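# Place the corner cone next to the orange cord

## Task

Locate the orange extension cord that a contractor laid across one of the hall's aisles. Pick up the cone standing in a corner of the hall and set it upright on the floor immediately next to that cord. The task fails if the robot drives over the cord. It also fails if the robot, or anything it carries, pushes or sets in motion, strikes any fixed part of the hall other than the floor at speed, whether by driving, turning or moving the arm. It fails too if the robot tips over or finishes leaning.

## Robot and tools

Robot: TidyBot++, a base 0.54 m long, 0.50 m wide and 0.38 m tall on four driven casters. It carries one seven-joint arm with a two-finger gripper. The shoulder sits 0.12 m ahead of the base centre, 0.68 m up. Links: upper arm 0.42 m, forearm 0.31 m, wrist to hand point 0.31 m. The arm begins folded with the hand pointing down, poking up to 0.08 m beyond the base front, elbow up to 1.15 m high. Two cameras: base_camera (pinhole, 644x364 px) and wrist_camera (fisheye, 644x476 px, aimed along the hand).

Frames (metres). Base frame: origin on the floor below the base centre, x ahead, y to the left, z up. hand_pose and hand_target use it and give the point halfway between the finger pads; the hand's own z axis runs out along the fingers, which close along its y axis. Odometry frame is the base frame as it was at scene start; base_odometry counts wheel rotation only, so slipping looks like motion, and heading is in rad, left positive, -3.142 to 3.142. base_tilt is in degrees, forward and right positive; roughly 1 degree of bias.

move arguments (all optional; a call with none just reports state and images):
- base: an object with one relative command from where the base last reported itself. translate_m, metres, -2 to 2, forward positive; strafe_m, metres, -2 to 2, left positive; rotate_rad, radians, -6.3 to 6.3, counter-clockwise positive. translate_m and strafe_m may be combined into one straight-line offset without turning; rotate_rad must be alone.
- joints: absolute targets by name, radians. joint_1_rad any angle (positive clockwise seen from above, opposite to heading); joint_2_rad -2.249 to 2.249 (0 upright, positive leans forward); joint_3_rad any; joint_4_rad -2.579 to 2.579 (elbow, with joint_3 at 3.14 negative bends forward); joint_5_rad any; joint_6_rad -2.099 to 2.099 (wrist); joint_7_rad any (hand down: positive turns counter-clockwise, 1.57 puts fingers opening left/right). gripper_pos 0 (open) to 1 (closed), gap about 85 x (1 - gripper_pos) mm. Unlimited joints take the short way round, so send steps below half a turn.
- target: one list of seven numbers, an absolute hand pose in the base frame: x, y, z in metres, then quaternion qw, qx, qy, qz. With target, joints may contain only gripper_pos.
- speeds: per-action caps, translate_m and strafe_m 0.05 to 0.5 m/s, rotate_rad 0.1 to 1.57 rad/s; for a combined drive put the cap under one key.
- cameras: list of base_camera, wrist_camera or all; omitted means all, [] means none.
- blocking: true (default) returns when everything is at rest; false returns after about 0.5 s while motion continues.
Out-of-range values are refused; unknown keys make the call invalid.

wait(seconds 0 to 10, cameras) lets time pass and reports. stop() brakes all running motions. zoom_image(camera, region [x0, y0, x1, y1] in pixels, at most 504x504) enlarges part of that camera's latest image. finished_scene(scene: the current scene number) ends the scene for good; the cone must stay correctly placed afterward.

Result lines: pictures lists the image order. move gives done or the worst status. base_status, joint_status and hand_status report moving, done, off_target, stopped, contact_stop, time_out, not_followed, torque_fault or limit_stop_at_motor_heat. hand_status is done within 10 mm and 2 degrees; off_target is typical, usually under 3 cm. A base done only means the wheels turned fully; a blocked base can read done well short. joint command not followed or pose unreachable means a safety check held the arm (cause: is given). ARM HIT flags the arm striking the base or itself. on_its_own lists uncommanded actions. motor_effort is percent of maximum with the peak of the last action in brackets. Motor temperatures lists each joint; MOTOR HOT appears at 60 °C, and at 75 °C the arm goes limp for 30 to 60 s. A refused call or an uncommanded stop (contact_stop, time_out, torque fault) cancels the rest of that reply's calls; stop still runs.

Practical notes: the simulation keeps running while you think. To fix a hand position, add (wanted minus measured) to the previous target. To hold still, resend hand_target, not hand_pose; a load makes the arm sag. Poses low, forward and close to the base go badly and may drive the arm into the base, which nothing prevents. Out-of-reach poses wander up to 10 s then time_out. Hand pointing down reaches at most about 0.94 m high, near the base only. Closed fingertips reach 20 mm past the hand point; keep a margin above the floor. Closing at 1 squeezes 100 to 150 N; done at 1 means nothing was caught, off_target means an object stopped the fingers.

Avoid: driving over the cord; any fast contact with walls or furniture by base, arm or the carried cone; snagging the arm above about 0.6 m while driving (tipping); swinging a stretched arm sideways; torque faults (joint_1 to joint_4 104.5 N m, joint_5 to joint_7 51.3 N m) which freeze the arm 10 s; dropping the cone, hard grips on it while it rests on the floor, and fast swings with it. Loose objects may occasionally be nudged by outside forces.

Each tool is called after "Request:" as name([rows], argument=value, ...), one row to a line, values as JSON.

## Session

Request:
move()

Scene clock: 0.00 s.
Motor temperatures (°C): [35 33 28 35 37 42 40]
base_odometry: x=+0.000 y=+0.000 heading=+0.000
base_tilt: forward=-0.1 right=+0.5
base_status: not commanded
joint_positions: joint_1_rad=+0.041 joint_2_rad=-0.318 joint_3_rad=+3.121 joint_4_rad=-2.544 joint_5_rad=+0.049 joint_6_rad=-0.852 joint_7_rad=+1.539 gripper_pos=+0.000
joint_status: not commanded
motor_effort: joint_1_rad=+1 joint_2_rad=-2 joint_3_rad=+0 joint_4_rad=+15 joint_5_rad=+0 joint_6_rad=+1 joint_7_rad=+1
hand_pose: x=+0.2560 y=-0.0137 z=+0.5793 quat_wxyz=(+0.022, +0.999, -0.011, +0.032) (m; base frame)
hand_target: x=+0.2550 y=-0.0137 z=+0.5787 quat_wxyz=(+0.022, +0.999, -0.011, +0.031) (m; base frame)
hand_status: not commanded
pictures: base_camera, wrist_camera

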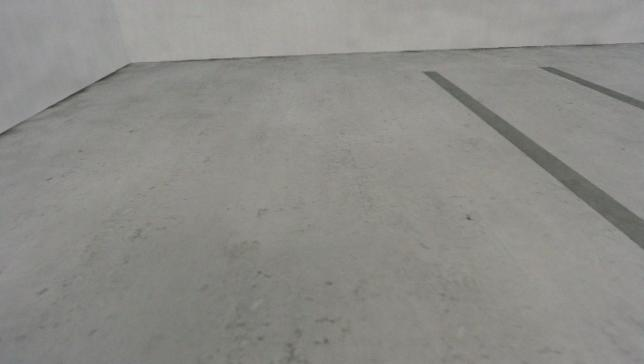

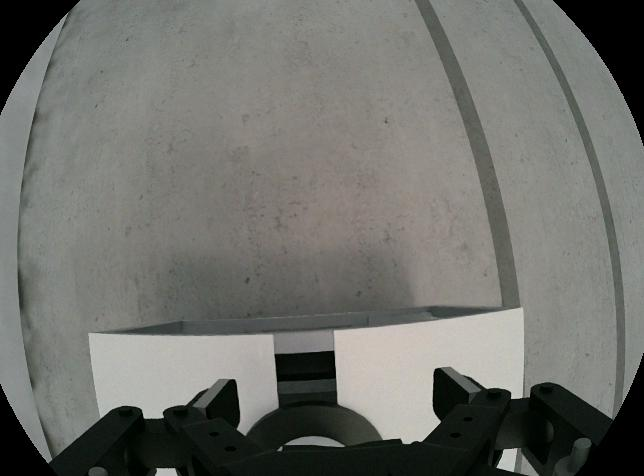

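Request:
move(joints={"joint_6_rad": 0.45, "joint_5_rad": 0, "joint_1_rad": 0.6}, cameras=["wrist_camera"])

Request:
move(joints={"joint_1_rad": 2.1}, cameras=["wrist_camera"])

Request:
move(joints={"joint_1_rad": 3.3}, cameras=["wrist_camera"])

Scene clock: 22.63 s.
Motor temperatures (°C): [35 32 28 35 37 42 40]
move: done
base_odometry: x=+0.000 y=+0.000 heading=+0.000
base_tilt: forward=-0.1 right=+0.5
base_status: not commanded
joint_positions: joint_1_rad=+0.581 joint_2_rad=-0.318 joint_3_rad=+3.121 joint_4_rad=-2.544 joint_5_rad=+0.043 joint_6_rad=+0.381 joint_7_rad=+1.539 gripper_pos=+0.000
joint_status: all done
motor_effort: joint_1_rad=+1(2) joint_2_rad=-6(7) joint_3_rad=+1(1) joint_4_rad=+19(20) joint_5_rad=+0(1) joint_6_rad=+8(8) joint_7_rad=+1(1)
hand_pose: x=+0.4759 y=-0.2159 z=+0.8051 quat_wxyz=(+0.166, +0.769, -0.211, +0.580) (m; base frame)
hand_target: x=+0.4729 y=-0.2293 z=+0.8248 quat_wxyz=(+0.173, +0.741, -0.232, +0.606) (m; base frame)
hand_status: not commanded
pictures: wrist_camera

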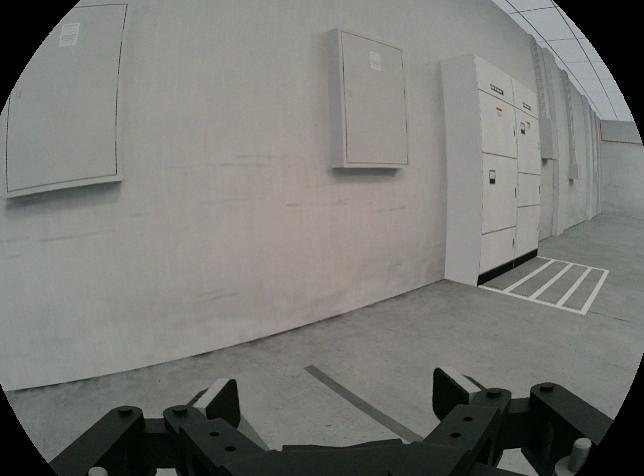

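Scene clock: 25.37 s.
Motor temperatures (°C): [35 32 28 35 37 42 40]
move: done
base_odometry: x=+0.000 y=+0.000 heading=+0.000
base_tilt: forward=-0.1 right=+0.6
base_status: not commanded
joint_positions: joint_1_rad=+2.080 joint_2_rad=-0.318 joint_3_rad=+3.121 joint_4_rad=-2.544 joint_5_rad=+0.042 joint_6_rad=+0.384 joint_7_rad=+1.539 gripper_pos=+0.000
joint_status: all done
motor_effort: joint_1_rad=+1(3) joint_2_rad=-7(7) joint_3_rad=+1(2) joint_4_rad=+20(20) joint_5_rad=+0(1) joint_6_rad=+8(9) joint_7_rad=+1(1)
hand_pose: x=-0.0711 y=-0.3715 z=+0.8060 quat_wxyz=(+0.518, +0.418, -0.678, +0.312) (m; base frame)
hand_target: x=-0.0847 y=-0.3692 z=+0.8248 quat_wxyz=(+0.539, +0.384, -0.675, +0.325) (m; base frame)
hand_status: not commanded
pictures: wrist_camera

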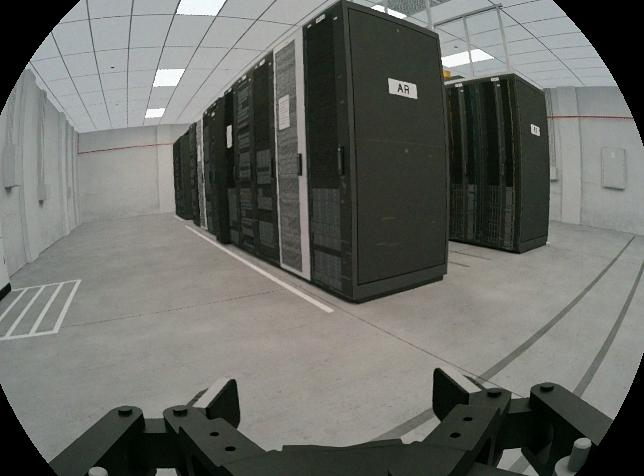

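Scene clock: 27.83 s.
Motor temperatures (°C): [35 32 28 35 37 42 40]
move: done
base_odometry: x=+0.000 y=+0.000 heading=+0.000
base_tilt: forward=-0.1 right=+0.6
base_status: not commanded
joint_positions: joint_1_rad=+3.280 joint_2_rad=-0.318 joint_3_rad=+3.121 joint_4_rad=-2.544 joint_5_rad=+0.041 joint_6_rad=+0.384 joint_7_rad=+1.539 gripper_pos=+0.000
joint_status: all done
motor_effort: joint_1_rad=+1(2) joint_2_rad=-7(7) joint_3_rad=+1(2) joint_4_rad=+19(20) joint_5_rad=+0(1) joint_6_rad=+8(9) joint_7_rad=+0(1)
hand_pose: x=-0.2962 y=+0.0427 z=+0.8061 quat_wxyz=(+0.604, -0.038, -0.796, -0.034) (m; base frame)
hand_target: x=-0.2989 y=+0.0561 z=+0.8248 quat_wxyz=(+0.629, -0.064, -0.774, -0.036) (m; base frame)
hand_status: not commanded
pictures: wrist_camera

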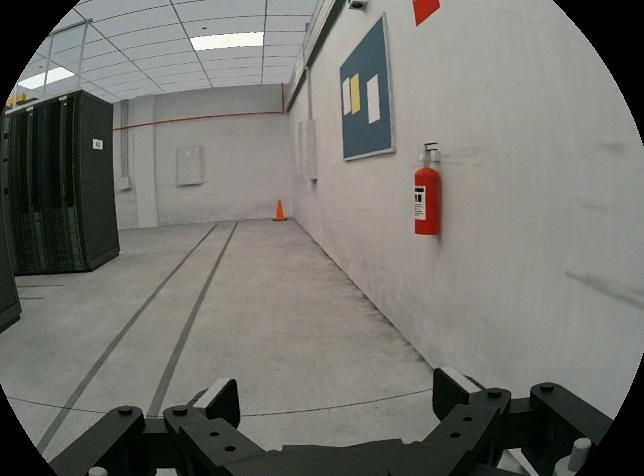

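Request:
zoom_image(camera="wrist_camera", region=[100, 150, 400, 350])

Request:
move(joints={"joint_1_rad": 2.75}, cameras=["wrist_camera"])

Request:
zoom_image(camera="wrist_camera", region=[100, 180, 500, 380])

Scaled by 1.680.

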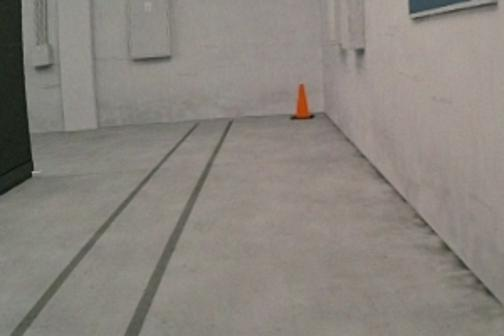

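Scene clock: 35.93 s.
Motor temperatures (°C): [35 32 28 35 37 42 40]
move: done
base_odometry: x=+0.000 y=+0.000 heading=+0.000
base_tilt: forward=-0.1 right=+0.5
base_status: not commanded
joint_positions: joint_1_rad=+2.770 joint_2_rad=-0.318 joint_3_rad=+3.121 joint_4_rad=-2.544 joint_5_rad=+0.041 joint_6_rad=+0.384 joint_7_rad=+1.539 gripper_pos=+0.000
joint_status: all done
motor_effort: joint_1_rad=+1(2) joint_2_rad=-6(7) joint_3_rad=+1(1) joint_4_rad=+20(21) joint_5_rad=-1(1) joint_6_rad=+8(8) joint_7_rad=+0(1)
hand_pose: x=-0.2641 y=-0.1657 z=+0.8061 quat_wxyz=(+0.593, +0.164, -0.779, +0.119) (m; base frame)
hand_target: x=-0.2666 y=-0.1707 z=+0.8248 quat_wxyz=(+0.615, +0.149, -0.762, +0.136) (m; base frame)
hand_status: not commanded
pictures: wrist_camera

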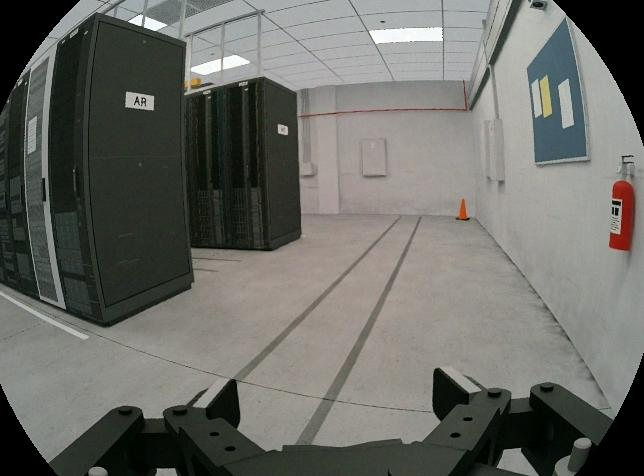

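Scaled by 1.260.

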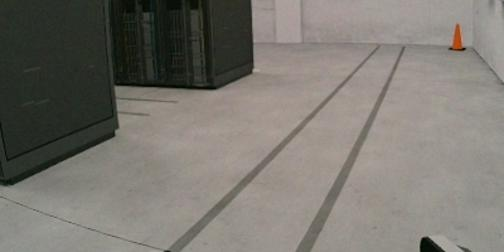

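Request:
move(joints={"joint_1_rad": 1.45}, cameras=["wrist_camera"])

Request:
zoom_image(camera="wrist_camera", region=[160, 170, 400, 330])

Request:
zoom_image(camera="wrist_camera", region=[230, 190, 350, 260])

Scene clock: 48.27 s.
Motor temperatures (°C): [35 32 28 35 37 42 40]
move: done
base_odometry: x=+0.000 y=+0.000 heading=+0.000
base_tilt: forward=-0.1 right=+0.5
base_status: not commanded
joint_positions: joint_1_rad=+1.470 joint_2_rad=-0.318 joint_3_rad=+3.121 joint_4_rad=-2.544 joint_5_rad=+0.041 joint_6_rad=+0.385 joint_7_rad=+1.539 gripper_pos=+0.000
joint_status: all done
motor_effort: joint_1_rad=+1(3) joint_2_rad=-7(7) joint_3_rad=+1(2) joint_4_rad=+19(21) joint_5_rad=+0(1) joint_6_rad=+8(9) joint_7_rad=+0(1)
hand_pose: x=+0.1761 y=-0.4134 z=+0.8062 quat_wxyz=(+0.400, +0.602, -0.521, +0.454) (m; base frame)
hand_target: x=+0.1803 y=-0.4172 z=+0.8248 quat_wxyz=(+0.407, +0.580, -0.517, +0.480) (m; base frame)
hand_status: not commanded
pictures: wrist_camera

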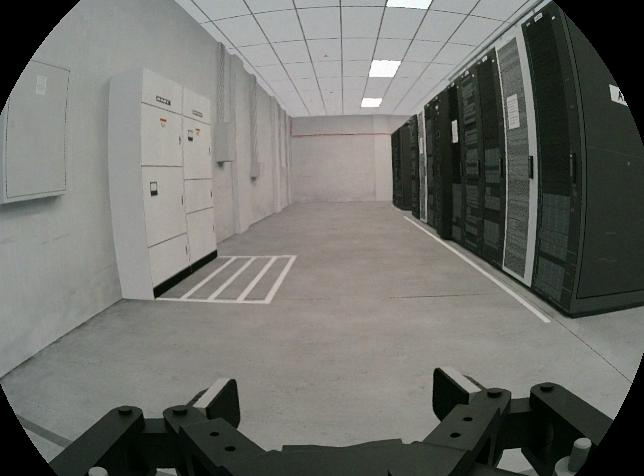

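Scaled by 2.100.

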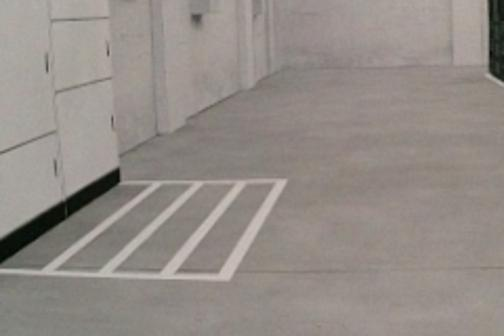

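Scaled by 4.200.

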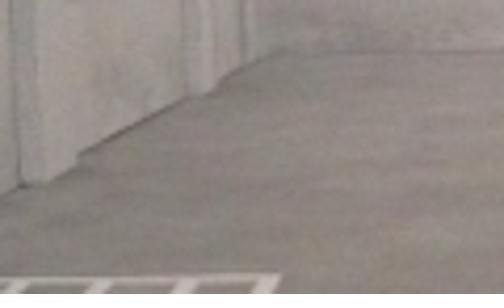

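Request:
move(base={"rotate_rad": 3.09}, joints={"joint_1_rad": -1.2}, cameras=["base_camera"])

Request:
zoom_image(camera="base_camera", region=[160, 0, 480, 160])

Scene clock: 68.43 s.
Motor temperatures (°C): [35 32 28 35 37 42 40]
move: done
base_odometry: x=+0.000 y=+0.000 heading=+3.090
base_tilt: forward=-0.1 right=+0.5
base_status: done
joint_positions: joint_1_rad=-1.180 joint_2_rad=-0.318 joint_3_rad=+3.121 joint_4_rad=-2.541 joint_5_rad=+0.040 joint_6_rad=+0.388 joint_7_rad=+1.539 gripper_pos=+0.000
joint_status: all done
motor_effort: joint_1_rad=+1(3) joint_2_rad=-6(8) joint_3_rad=+0(2) joint_4_rad=+20(20) joint_5_rad=+0(1) joint_6_rad=+8(8) joint_7_rad=+0(1)
hand_pose: x=+0.2645 y=+0.3923 z=+0.8087 quat_wxyz=(-0.344, +0.651, +0.455, +0.500) (m; base frame)
hand_target: x=+0.2619 y=+0.3967 z=+0.8248 quat_wxyz=(-0.367, +0.642, +0.436, +0.512) (m; base frame)
hand_status: not commanded
pictures: base_camera

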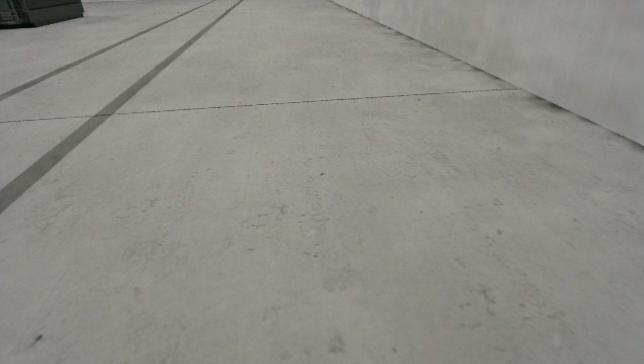

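Scaled by 1.575.

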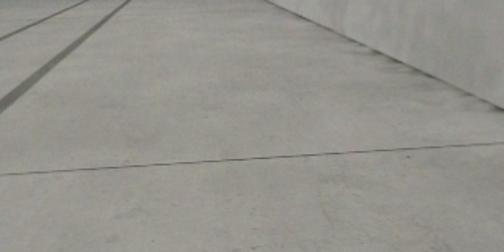

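Request:
move(joints={"joint_1_rad": -0.5}, base={"rotate_rad": 0.05}, cameras=["wrist_camera"])

Request:
zoom_image(camera="wrist_camera", region=[0, 180, 300, 330])

Scene clock: 118.23 s.
Motor temperatures (°C): [35 32 28 35 37 42 40]
move: done
base_odometry: x=+0.000 y=+0.000 heading=+3.139
base_tilt: forward=-0.1 right=+0.5
base_status: done
joint_positions: joint_1_rad=-0.520 joint_2_rad=-0.318 joint_3_rad=+3.119 joint_4_rad=-2.541 joint_5_rad=+0.039 joint_6_rad=+0.388 joint_7_rad=+1.539 gripper_pos=+0.000
joint_status: all done
motor_effort: joint_1_rad=+1(2) joint_2_rad=-5(7) joint_3_rad=+1(2) joint_4_rad=+19(20) joint_5_rad=+0(1) joint_6_rad=+8(9) joint_7_rad=+0(1)
hand_pose: x=+0.4741 y=+0.2212 z=+0.8087 quat_wxyz=(-0.164, +0.763, +0.221, +0.585) (m; base frame)
hand_target: x=+0.4839 y=+0.2114 z=+0.8248 quat_wxyz=(-0.169, +0.753, +0.190, +0.607) (m; base frame)
hand_status: not commanded
pictures: wrist_camera

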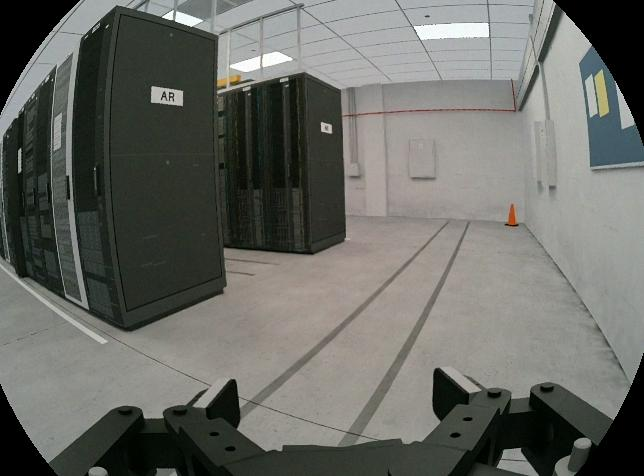

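Scaled by 1.680.

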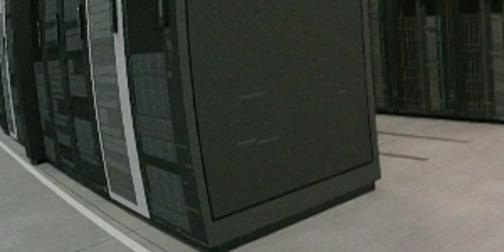

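Request:
move(base={"translate_m": 2.0}, joints={"joint_1_rad": -0.9})

Request:
zoom_image(camera="wrist_camera", region=[40, 170, 340, 330])

Scene clock: 143.10 s.
Motor temperatures (°C): [35 32 28 35 37 42 40]
move: done
base_odometry: x=-2.000 y=+0.003 heading=+3.140
base_tilt: forward=-0.1 right=+0.6
base_status: done
joint_positions: joint_1_rad=-0.881 joint_2_rad=-0.318 joint_3_rad=+3.119 joint_4_rad=-2.541 joint_5_rad=+0.039 joint_6_rad=+0.388 joint_7_rad=+1.539 gripper_pos=+0.000
joint_status: all done
motor_effort: joint_1_rad=+1(2) joint_2_rad=-6(8) joint_3_rad=+1(2) joint_4_rad=+19(21) joint_5_rad=+0(1) joint_6_rad=+8(9) joint_7_rad=+0(1)
hand_pose: x=+0.3731 y=+0.3324 z=+0.8089 quat_wxyz=(-0.266, +0.711, +0.354, +0.546) (m; base frame)
hand_target: x=+0.3728 y=+0.3368 z=+0.8248 quat_wxyz=(-0.286, +0.701, +0.336, +0.561) (m; base frame)
hand_status: not commanded
pictures: base_camera, wrist_camera

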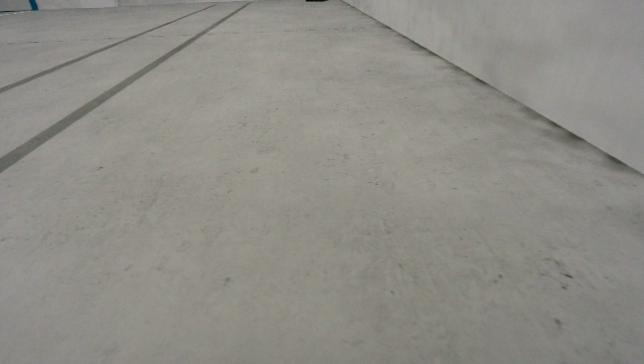

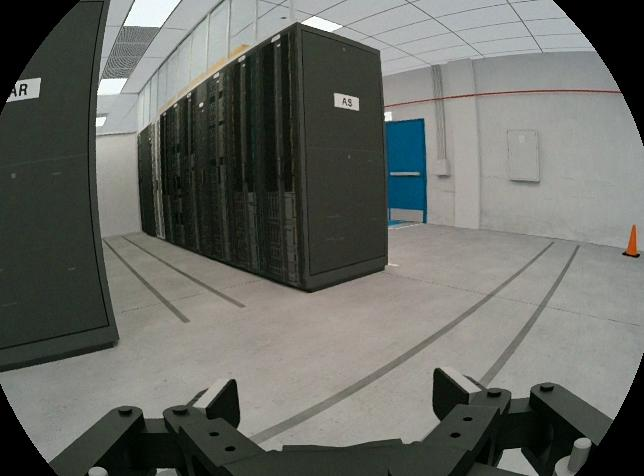

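Scaled by 1.680.

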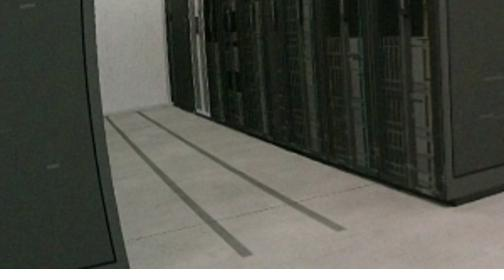

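Request:
move(base={"rotate_rad": 0.085}, joints={"joint_1_rad": -1.2}, cameras=[])

Request:
move(base={"translate_m": 2.0})

Request:
zoom_image(camera="wrist_camera", region=[40, 170, 440, 370])

Scene clock: 176.70 s.
Motor temperatures (°C): [35 32 28 35 37 42 40]
move: done
base_odometry: x=-2.000 y=+0.003 heading=-3.058
base_tilt: forward=-0.1 right=+0.5
base_status: done
joint_positions: joint_1_rad=-1.181 joint_2_rad=-0.318 joint_3_rad=+3.120 joint_4_rad=-2.541 joint_5_rad=+0.039 joint_6_rad=+0.388 joint_7_rad=+1.539 gripper_pos=+0.000
joint_status: all done
motor_effort: joint_1_rad=+1(2) joint_2_rad=-6(7) joint_3_rad=+0(2) joint_4_rad=+19(20) joint_5_rad=+0(1) joint_6_rad=+8(9) joint_7_rad=+0(1)
hand_pose: x=+0.2638 y=+0.3925 z=+0.8089 quat_wxyz=(-0.345, +0.651, +0.456, +0.500) (m; base frame)
hand_target: x=+0.2619 y=+0.3967 z=+0.8248 quat_wxyz=(-0.367, +0.642, +0.436, +0.512) (m; base frame)
hand_status: not commanded
pictures: none
No camera images: "cameras" was empty.

Scene clock: 182.03 s.
Motor temperatures (°C): [35 32 28 35 37 42 40]
move: done
base_odometry: x=-3.993 y=-0.166 heading=-3.058
base_tilt: forward=-0.1 right=+0.5
base_status: done
joint_positions: joint_1_rad=-1.182 joint_2_rad=-0.318 joint_3_rad=+3.120 joint_4_rad=-2.541 joint_5_rad=+0.039 joint_6_rad=+0.388 joint_7_rad=+1.539 gripper_pos=+0.000
joint_status: not commanded
motor_effort: joint_1_rad=+1(1) joint_2_rad=-6(7) joint_3_rad=+1(2) joint_4_rad=+19(21) joint_5_rad=+0(1) joint_6_rad=+8(9) joint_7_rad=+0(1)
hand_pose: x=+0.2633 y=+0.3927 z=+0.8089 quat_wxyz=(-0.345, +0.650, +0.456, +0.500) (m; base frame)
hand_target: x=+0.2619 y=+0.3967 z=+0.8248 quat_wxyz=(-0.367, +0.642, +0.436, +0.512) (m; base frame)
hand_status: not commanded
pictures: base_camera, wrist_camera

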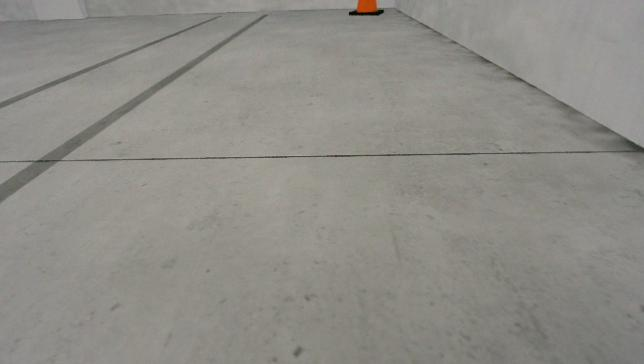

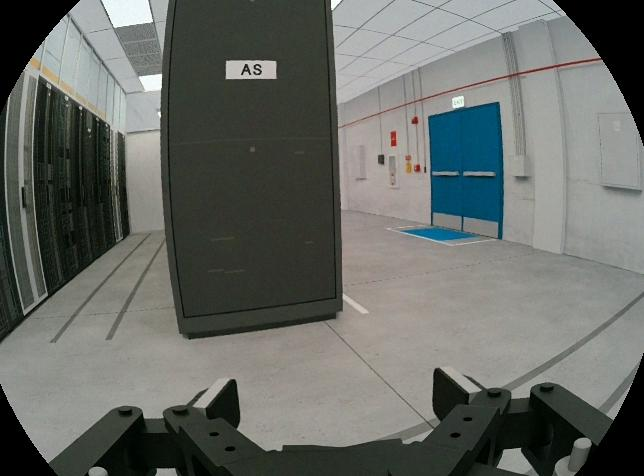

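Scaled by 1.260.

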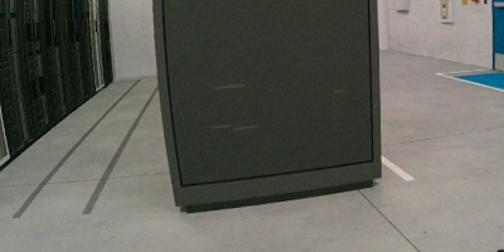

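Request:
move(base={"translate_m": 2.0, "strafe_m": -0.08}, joints={"joint_1_rad": -1.5})

Request:
zoom_image(camera="wrist_camera", region=[100, 150, 500, 350])

Scene clock: 200.60 s.
Motor temperatures (°C): [35 32 28 35 37 42 40]
move: done
base_odometry: x=-5.993 y=-0.255 heading=-3.057
base_tilt: forward=-0.1 right=+0.5
base_status: done
joint_positions: joint_1_rad=-1.482 joint_2_rad=-0.318 joint_3_rad=+3.120 joint_4_rad=-2.541 joint_5_rad=+0.039 joint_6_rad=+0.388 joint_7_rad=+1.539 gripper_pos=+0.000
joint_status: all done
motor_effort: joint_1_rad=+1(2) joint_2_rad=-6(7) joint_3_rad=+1(2) joint_4_rad=+20(21) joint_5_rad=+0(1) joint_6_rad=+8(9) joint_7_rad=+1(1)
hand_pose: x=+0.1409 y=+0.4178 z=+0.8090 quat_wxyz=(-0.416, +0.575, +0.548, +0.443) (m; base frame)
hand_target: x=+0.1383 y=+0.4213 z=+0.8248 quat_wxyz=(-0.439, +0.570, +0.528, +0.451) (m; base frame)
hand_status: not commanded
pictures: base_camera, wrist_camera

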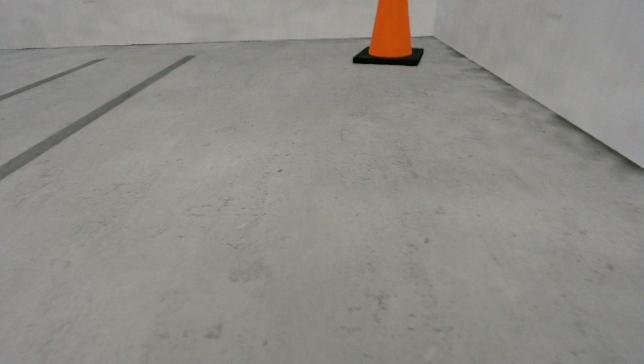

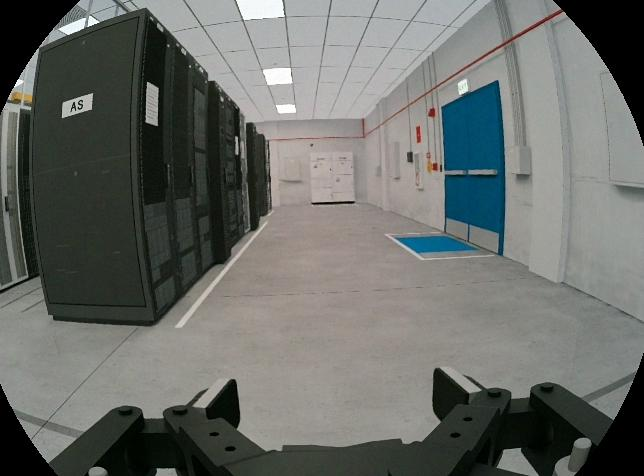

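Scaled by 1.260.

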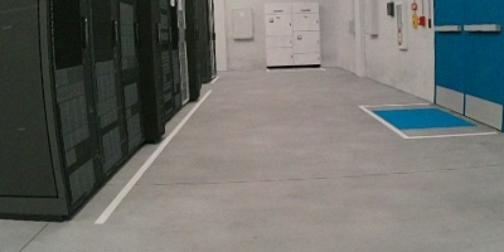

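Request:
zoom_image(camera="wrist_camera", region=[220, 190, 420, 270])

Request:
zoom_image(camera="base_camera", region=[322, 0, 482, 100])

Scaled by 2.520.

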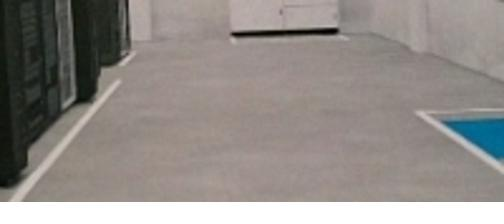

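Scaled by 3.150.

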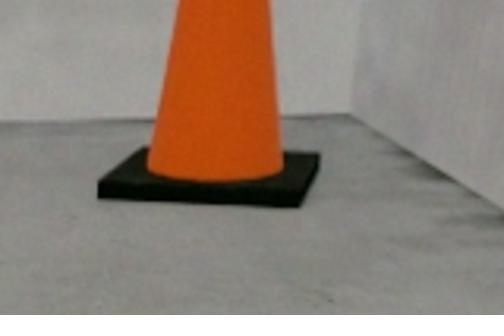

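Request:
move(base={"translate_m": 1.40, "strafe_m": -0.06}, joints={"joint_1_rad": 0.0, "joint_6_rad": -0.87, "joint_5_rad": 0.0}, cameras=["base_camera"])

Request:
move(base={"rotate_rad": -0.5}, speeds={"rotate_rad": 0.8})

Scene clock: 234.77 s.
Motor temperatures (°C): [35 32 28 35 37 42 40]
move: done
base_odometry: x=-7.393 y=-0.313 heading=-3.057
base_tilt: forward=-0.1 right=+0.5
base_status: done
joint_positions: joint_1_rad=-0.020 joint_2_rad=-0.318 joint_3_rad=+3.120 joint_4_rad=-2.541 joint_5_rad=+0.039 joint_6_rad=-0.810 joint_7_rad=+1.539 gripper_pos=+0.000
joint_status: all done
motor_effort: joint_1_rad=+1(3) joint_2_rad=-1(7) joint_3_rad=+1(2) joint_4_rad=+15(20) joint_5_rad=+0(1) joint_6_rad=+1(9) joint_7_rad=+0(1)
hand_pose: x=+0.2709 y=-0.0019 z=+0.5811 quat_wxyz=(+0.016, +0.998, +0.017, +0.055) (m; base frame)
hand_target: x=+0.2493 y=+0.0032 z=+0.5782 quat_wxyz=(+0.003, +1.000, -0.006, +0.021) (m; base frame)
hand_status: not commanded
pictures: base_camera

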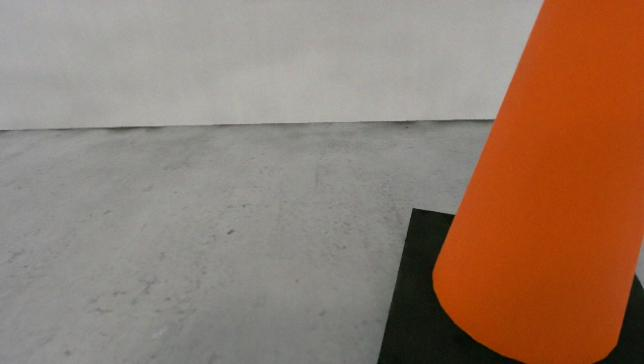

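Scene clock: 236.20 s.
Motor temperatures (°C): [35 32 28 35 37 42 40]
move: done
base_odometry: x=-7.393 y=-0.313 heading=+2.726
base_tilt: forward=-0.1 right=+0.5
base_status: done
joint_positions: joint_1_rad=-0.018 joint_2_rad=-0.318 joint_3_rad=+3.120 joint_4_rad=-2.541 joint_5_rad=+0.038 joint_6_rad=-0.810 joint_7_rad=+1.539 gripper_pos=+0.000
joint_status: not commanded
motor_effort: joint_1_rad=+1(1) joint_2_rad=-2(2) joint_3_rad=+0(1) joint_4_rad=+14(16) joint_5_rad=+0(1) joint_6_rad=+0(1) joint_7_rad=+0(1)
hand_pose: x=+0.2708 y=-0.0021 z=+0.5811 quat_wxyz=(+0.016, +0.998, +0.016, +0.054) (m; base frame)
hand_target: x=+0.2493 y=+0.0032 z=+0.5782 quat_wxyz=(+0.003, +1.000, -0.006, +0.021) (m; base frame)
hand_status: not commanded
pictures: base_camera, wrist_camera

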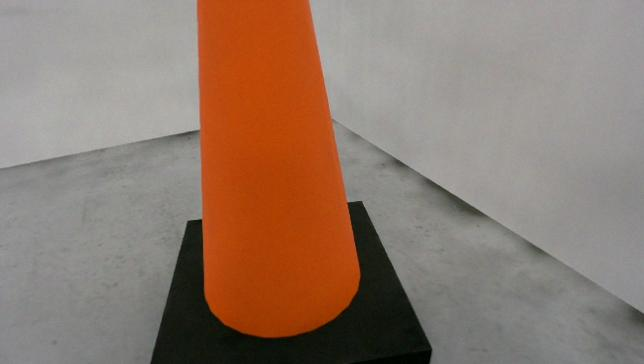

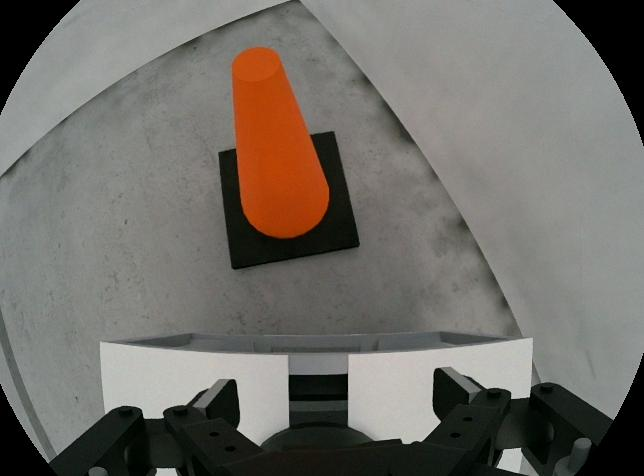

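Request:
move(base={"translate_m": 0.055, "strafe_m": 0.045}, target=[0.49, 0.004, 0.64, 0, 0.9998, 0.01, 0.012])

Scene clock: 253.20 s.
Motor temperatures (°C): [35 32 28 35 37 42 40]
move: off_target
base_odometry: x=-7.462 y=-0.332 heading=+2.726
base_tilt: forward=-0.1 right=+0.6
base_status: done
joint_positions: joint_1_rad=-0.018 joint_2_rad=+0.184 joint_3_rad=+3.143 joint_4_rad=-1.851 joint_5_rad=+0.037 joint_6_rad=-1.012 joint_7_rad=+1.539 gripper_pos=+0.000
joint_status: not commanded
motor_effort: joint_1_rad=+1(2) joint_2_rad=-22(23) joint_3_rad=+0(1) joint_4_rad=+17(18) joint_5_rad=+0(1) joint_6_rad=+1(2) joint_7_rad=+0(1)
hand_pose: x=+0.5066 y=-0.0020 z=+0.6449 quat_wxyz=(+0.015, +0.999, +0.002, +0.047) (m; base frame)
hand_target: x=+0.4900 y=+0.0040 z=+0.6400 quat_wxyz=(+0.000, +1.000, +0.010, +0.012) (m; base frame)
hand_status: off_target (0.018 m and 4.5 deg from the pose sent, 0.227 m and 5.3 deg at the start)
pictures: base_camera, wrist_camera

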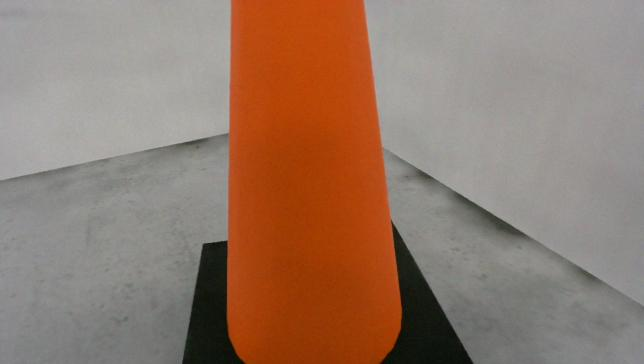

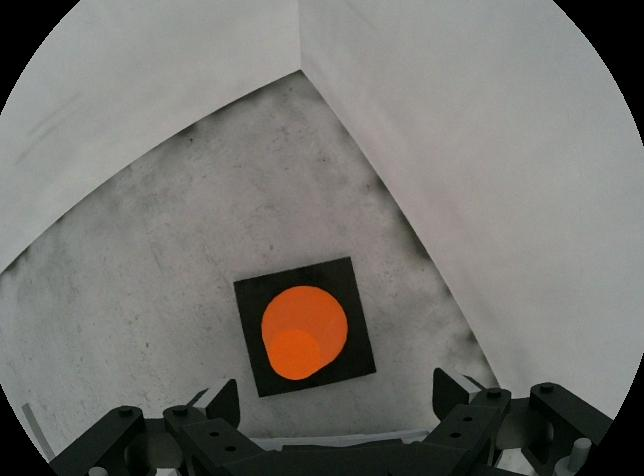

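Request:
move(target=[0.510, 0.032, 0.57, 0, 0.9998, 0.01, 0.014], cameras=["wrist_camera"])

Scene clock: 268.73 s.
Motor temperatures (°C): [35 32 28 35 37 42 40]
move: off_target
base_odometry: x=-7.462 y=-0.332 heading=+2.726
base_tilt: forward=-0.1 right=+0.5
base_status: not commanded
joint_positions: joint_1_rad=-0.065 joint_2_rad=+0.331 joint_3_rad=+3.143 joint_4_rad=-1.901 joint_5_rad=+0.037 joint_6_rad=-0.917 joint_7_rad=+1.539 gripper_pos=+0.000
joint_status: not commanded
motor_effort: joint_1_rad=+1(1) joint_2_rad=-25(28) joint_3_rad=+0(1) joint_4_rad=+15(17) joint_5_rad=+0(1) joint_6_rad=+0(1) joint_7_rad=+0(1)
hand_pose: x=+0.5014 y=+0.0165 z=+0.5755 quat_wxyz=(+0.015, +1.000, +0.027, -0.003) (m; base frame)
hand_target: x=+0.5100 y=+0.0320 z=+0.5700 quat_wxyz=(+0.000, +1.000, +0.010, +0.014) (m; base frame)
hand_status: off_target (0.019 m and 3.3 deg from the pose sent, 0.082 m and 4.3 deg at the start)
pictures: wrist_camera

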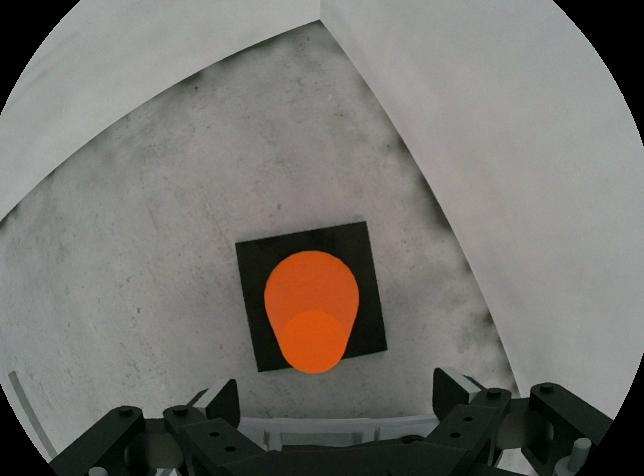

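Request:
move(target=[0.518, 0.040, 0.50, 0, 0.9997, 0.01, 0.016], cameras=["wrist_camera"])

Scene clock: 283.13 s.
Motor temperatures (°C): [35 32 28 35 37 42 40]
move: off_target
base_odometry: x=-7.462 y=-0.332 heading=+2.726
base_tilt: forward=-0.1 right=+0.5
base_status: not commanded
joint_positions: joint_1_rad=-0.088 joint_2_rad=+0.470 joint_3_rad=+3.143 joint_4_rad=-1.971 joint_5_rad=+0.037 joint_6_rad=-0.712 joint_7_rad=+1.539 gripper_pos=+0.000
joint_status: not commanded
motor_effort: joint_1_rad=+1(1) joint_2_rad=-27(30) joint_3_rad=+0(1) joint_4_rad=+12(15) joint_5_rad=+0(1) joint_6_rad=+0(1) joint_7_rad=+0(1)
hand_pose: x=+0.5078 y=+0.0276 z=+0.5053 quat_wxyz=(+0.013, +0.999, +0.042, -0.005) (m; base frame)
hand_target: x=+0.5180 y=+0.0400 z=+0.5000 quat_wxyz=(+0.000, +1.000, +0.010, +0.016) (m; base frame)
hand_status: off_target (0.017 m and 4.6 deg from the pose sent, 0.081 m and 3.4 deg at the start)
pictures: wrist_camera

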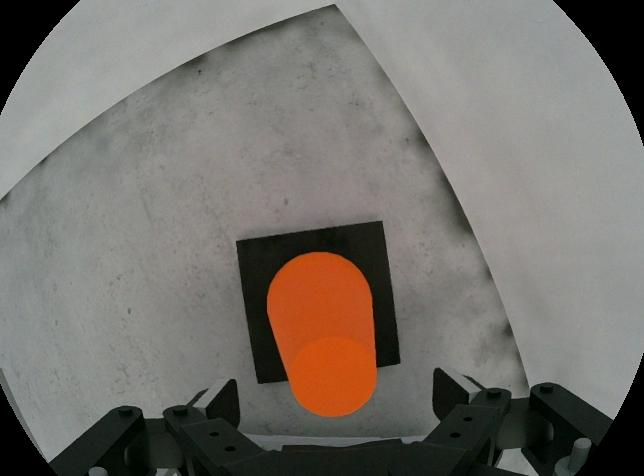

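Request:
move(target=[0.516, 0.040, 0.427, 0, 0.9997, 0.01, 0.020], cameras=["wrist_camera"])

Scene clock: 290.33 s.
Motor temperatures (°C): [35 32 28 35 37 42 40]
move: off_target
base_odometry: x=-7.462 y=-0.332 heading=+2.726
base_tilt: forward=-0.1 right=+0.5
base_status: not commanded
joint_positions: joint_1_rad=-0.093 joint_2_rad=+0.625 joint_3_rad=+3.148 joint_4_rad=-2.044 joint_5_rad=+0.025 joint_6_rad=-0.476 joint_7_rad=+1.539 gripper_pos=+0.000
joint_status: not commanded
motor_effort: joint_1_rad=+1(1) joint_2_rad=-28(31) joint_3_rad=+0(1) joint_4_rad=+9(12) joint_5_rad=+0(0) joint_6_rad=+0(1) joint_7_rad=+0(1)
hand_pose: x=+0.5061 y=+0.0310 z=+0.4317 quat_wxyz=(+0.008, +0.999, +0.039, -0.001) (m; base frame)
hand_target: x=+0.5160 y=+0.0400 z=+0.4270 quat_wxyz=(+0.000, +1.000, +0.010, +0.020) (m; base frame)
hand_status: off_target (0.014 m and 4.2 deg from the pose sent, 0.080 m and 4.8 deg at the start)
pictures: wrist_camera

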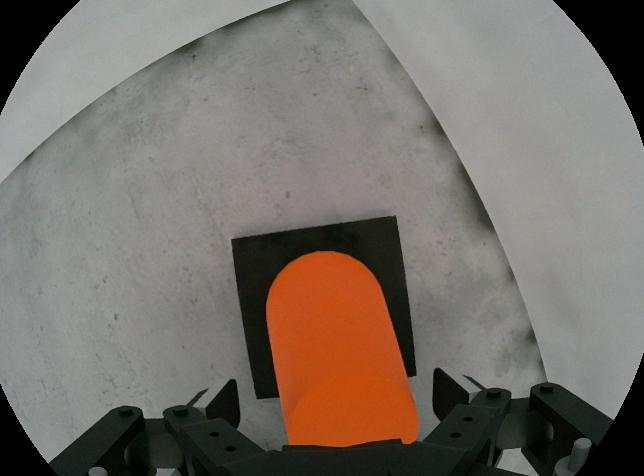

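Request:
move(target=[0.514, 0.026, 0.425, 0, 0.9997, 0.01, 0.020], cameras=["wrist_camera"])

Scene clock: 298.57 s.
Motor temperatures (°C): [35 32 28 35 37 42 40]
move: off_target
base_odometry: x=-7.462 y=-0.332 heading=+2.726
base_tilt: forward=-0.1 right=+0.5
base_status: not commanded
joint_positions: joint_1_rad=-0.080 joint_2_rad=+0.625 joint_3_rad=+3.149 joint_4_rad=-2.053 joint_5_rad=+0.024 joint_6_rad=-0.461 joint_7_rad=+1.539 gripper_pos=+0.000
joint_status: not commanded
motor_effort: joint_1_rad=+1(2) joint_2_rad=-29(30) joint_3_rad=+0(1) joint_4_rad=+8(9) joint_5_rad=+0(0) joint_6_rad=+0(1) joint_7_rad=+0(1)
hand_pose: x=+0.5060 y=+0.0256 z=+0.4304 quat_wxyz=(+0.007, +0.999, +0.032, +0.002) (m; base frame)
hand_target: x=+0.5140 y=+0.0260 z=+0.4250 quat_wxyz=(+0.000, +1.000, +0.010, +0.020) (m; base frame)
hand_status: off_target (0.010 m and 3.4 deg from the pose sent, 0.011 m and 4.2 deg at the start)
pictures: wrist_camera

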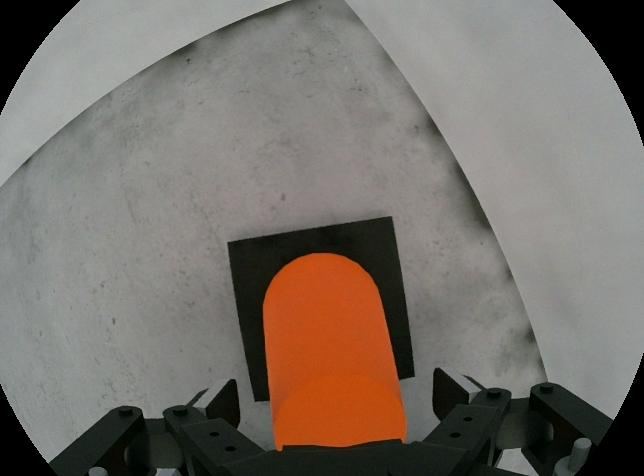

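Request:
move(joints={"gripper_pos": 0.6}, cameras=["wrist_camera"])

Scene clock: 303.80 s.
Motor temperatures (°C): [35 32 28 35 37 42 40]
move: off_target
base_odometry: x=-7.462 y=-0.332 heading=+2.726
base_tilt: forward=-0.1 right=+0.5
base_status: not commanded
joint_positions: joint_1_rad=-0.080 joint_2_rad=+0.619 joint_3_rad=+3.149 joint_4_rad=-2.057 joint_5_rad=+0.024 joint_6_rad=-0.457 joint_7_rad=+1.539 gripper_pos=+0.439
joint_status: gripper_pos off_target (ended at +0.439, target +0.600)
motor_effort: joint_1_rad=+1(1) joint_2_rad=-25(31) joint_3_rad=-1(1) joint_4_rad=+9(11) joint_5_rad=-1(1) joint_6_rad=+1(6) joint_7_rad=+0(1)
hand_pose: x=+0.5063 y=+0.0255 z=+0.4322 quat_wxyz=(+0.007, +0.999, +0.032, +0.004) (m; base frame)
hand_target: x=+0.5140 y=+0.0260 z=+0.4250 quat_wxyz=(+0.000, +1.000, +0.010, +0.020) (m; base frame)
hand_status: not commanded
pictures: wrist_camera

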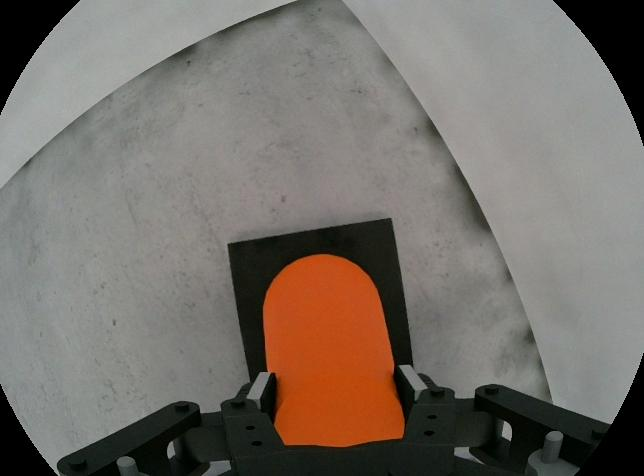

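Request:
move(target=[0.510, 0.026, 0.54, 0, 0.9997, 0.01, 0.020], cameras=["wrist_camera"])

Request:
move(target=[0.50, 0.018, 0.86, 0, 0.9997, 0.01, 0.014])

Scene clock: 317.13 s.
Motor temperatures (°C): [35 33 28 35 37 42 40]
move: off_target
base_odometry: x=-7.462 y=-0.332 heading=+2.726
base_tilt: forward=-0.1 right=+0.5
base_status: not commanded
joint_positions: joint_1_rad=-0.080 joint_2_rad=+0.415 joint_3_rad=+3.149 joint_4_rad=-2.001 joint_5_rad=+0.024 joint_6_rad=-0.701 joint_7_rad=+1.539 gripper_pos=+0.439
joint_status: not commanded
motor_effort: joint_1_rad=+1(1) joint_2_rad=-34(41) joint_3_rad=+0(1) joint_4_rad=+17(19) joint_5_rad=+1(1) joint_6_rad=+0(2) joint_7_rad=+0(1)
hand_pose: x=+0.5044 y=+0.0241 z=+0.5207 quat_wxyz=(+0.009, +0.999, +0.030, +0.013) (m; base frame)
hand_target: x=+0.5100 y=+0.0260 z=+0.5400 quat_wxyz=(+0.000, +1.000, +0.010, +0.020) (m; base frame)
hand_status: off_target (0.020 m and 2.6 deg from the pose sent, 0.108 m and 3.2 deg at the start)
pictures: wrist_camera

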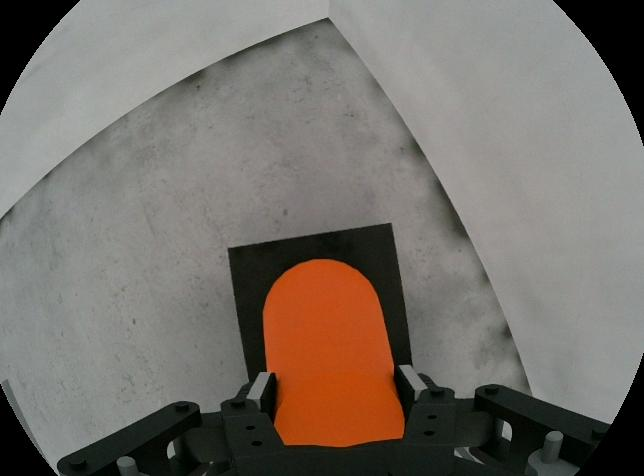

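Scene clock: 320.00 s.
Motor temperatures (°C): [35 33 28 35 37 42 40]
move: off_target
base_odometry: x=-7.462 y=-0.332 heading=+2.726
base_tilt: forward=-0.1 right=+0.6
base_status: not commanded
joint_positions: joint_1_rad=-0.075 joint_2_rad=+0.204 joint_3_rad=+3.149 joint_4_rad=-1.210 joint_5_rad=+0.024 joint_6_rad=-1.728 joint_7_rad=+1.539 gripper_pos=+0.439
joint_status: not commanded
motor_effort: joint_1_rad=+1(1) joint_2_rad=-31(39) joint_3_rad=+0(1) joint_4_rad=+25(26) joint_5_rad=+1(1) joint_6_rad=-1(2) joint_7_rad=+0(1)
hand_pose: x=+0.5142 y=+0.0210 z=+0.8315 quat_wxyz=(+0.013, +1.000, +0.016, +0.000) (m; base frame)
hand_target: x=+0.5000 y=+0.0180 z=+0.8600 quat_wxyz=(+0.000, +1.000, +0.010, +0.014) (m; base frame)
hand_status: off_target (0.032 m and 2.3 deg from the pose sent, 0.339 m and 2.5 deg at the start)
pictures: base_camera, wrist_camera

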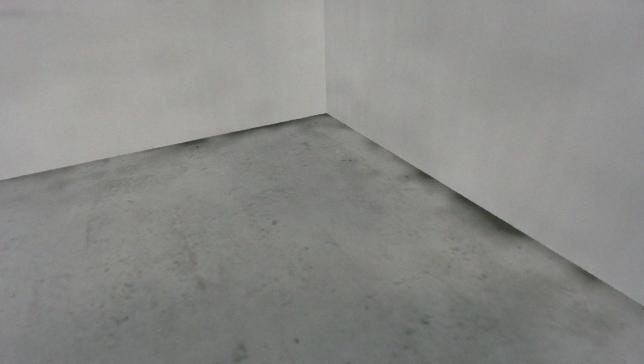

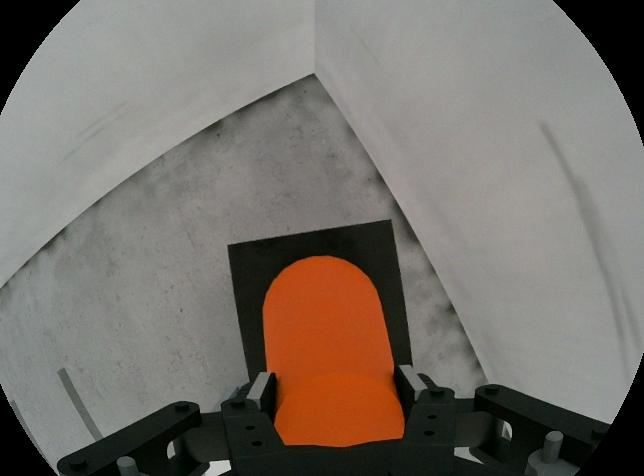

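Request:
move(base={"rotate_rad": 2.067}, speeds={"rotate_rad": 1.0})

Request:
zoom_image(camera="base_camera", region=[120, 0, 560, 160])

Scene clock: 383.60 s.
Motor temperatures (°C): [35 33 28 36 37 42 40]
move: done
base_odometry: x=-7.462 y=-0.332 heading=-1.490
base_tilt: forward=-0.1 right=+0.6
base_status: done
joint_positions: joint_1_rad=-0.057 joint_2_rad=+0.204 joint_3_rad=+3.152 joint_4_rad=-1.209 joint_5_rad=+0.006 joint_6_rad=-1.731 joint_7_rad=+1.539 gripper_pos=+0.439
joint_status: not commanded
motor_effort: joint_1_rad=+1(4) joint_2_rad=-31(33) joint_3_rad=+0(3) joint_4_rad=+24(25) joint_5_rad=+0(4) joint_6_rad=-1(3) joint_7_rad=+0(1)
hand_pose: x=+0.5138 y=+0.0180 z=+0.8319 quat_wxyz=(+0.004, +1.000, +0.007, -0.001) (m; base frame)
hand_target: x=+0.5000 y=+0.0180 z=+0.8600 quat_wxyz=(+0.000, +1.000, +0.010, +0.014) (m; base frame)
hand_status: not commanded
pictures: base_camera, wrist_camera

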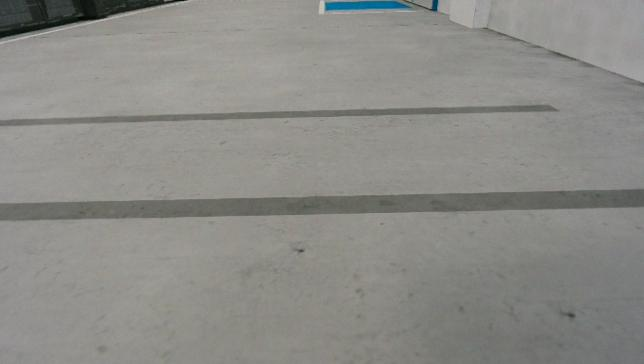

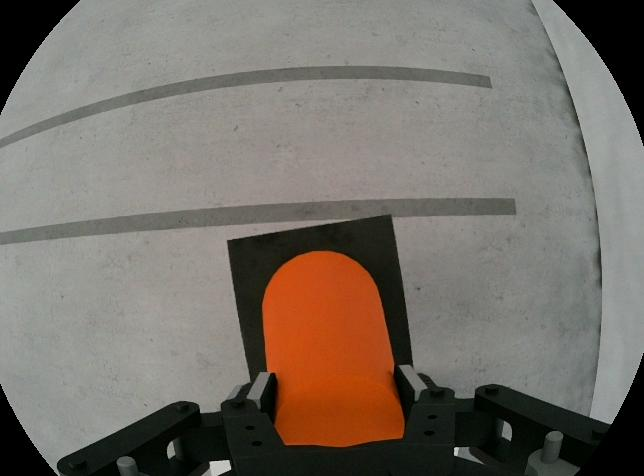

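Scaled by 1.145.

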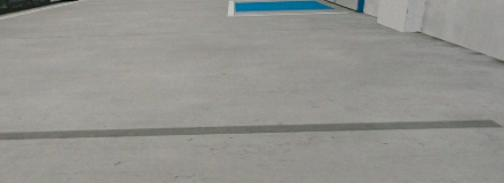

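Request:
move(base={"rotate_rad": 0.045}, cameras=[])

Request:
move(base={"translate_m": 2.0, "strafe_m": 0.4})

Request:
zoom_image(camera="base_camera", region=[80, 0, 560, 160])

Scene clock: 398.40 s.
Motor temperatures (°C): [35 33 28 36 37 42 40]
move: done
base_odometry: x=-7.462 y=-0.332 heading=-1.445
base_tilt: forward=-0.1 right=+0.5
base_status: done
joint_positions: joint_1_rad=-0.059 joint_2_rad=+0.204 joint_3_rad=+3.151 joint_4_rad=-1.209 joint_5_rad=+0.000 joint_6_rad=-1.731 joint_7_rad=+1.539 gripper_pos=+0.439
joint_status: not commanded
motor_effort: joint_1_rad=+1(4) joint_2_rad=-31(32) joint_3_rad=+1(3) joint_4_rad=+24(25) joint_5_rad=+0(4) joint_6_rad=+0(1) joint_7_rad=+1(1)
hand_pose: x=+0.5136 y=+0.0214 z=+0.8319 quat_wxyz=(+0.001, +1.000, +0.009, -0.001) (m; base frame)
hand_target: x=+0.5000 y=+0.0180 z=+0.8600 quat_wxyz=(+0.000, +1.000, +0.010, +0.014) (m; base frame)
hand_status: not commanded
pictures: none
No camera images: "cameras" was empty.

Scene clock: 404.13 s.
Motor temperatures (°C): [35 33 28 36 37 42 40]
move: done
base_odometry: x=-6.813 y=-2.266 heading=-1.445
base_tilt: forward=-0.1 right=+0.6
base_status: done
joint_positions: joint_1_rad=-0.059 joint_2_rad=+0.198 joint_3_rad=+3.151 joint_4_rad=-1.204 joint_5_rad=+0.000 joint_6_rad=-1.745 joint_7_rad=+1.539 gripper_pos=+0.439
joint_status: not commanded
motor_effort: joint_1_rad=+1(1) joint_2_rad=-32(35) joint_3_rad=+0(1) joint_4_rad=+24(26) joint_5_rad=+0(1) joint_6_rad=-2(4) joint_7_rad=+0(1)
hand_pose: x=+0.5096 y=+0.0212 z=+0.8357 quat_wxyz=(+0.001, +1.000, +0.009, -0.003) (m; base frame)
hand_target: x=+0.5000 y=+0.0180 z=+0.8600 quat_wxyz=(+0.000, +1.000, +0.010, +0.014) (m; base frame)
hand_status: not commanded
pictures: base_camera, wrist_camera

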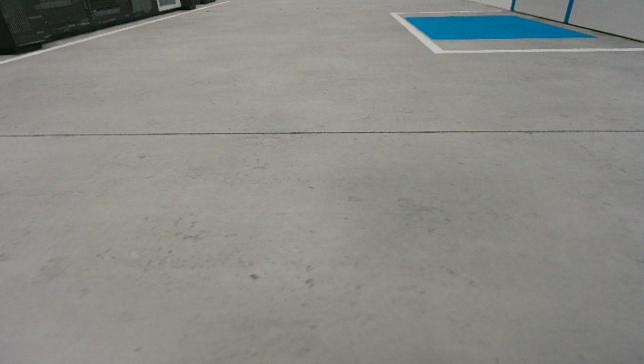

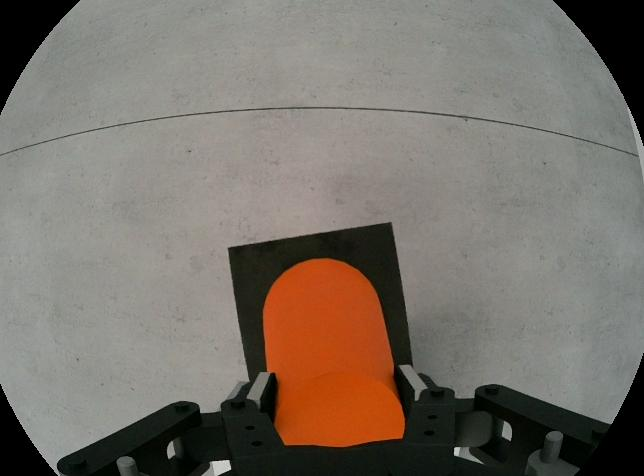

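Scaled by 1.050.

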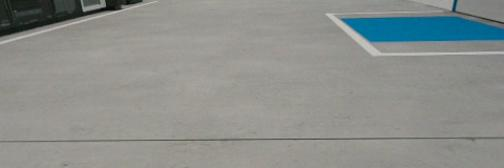

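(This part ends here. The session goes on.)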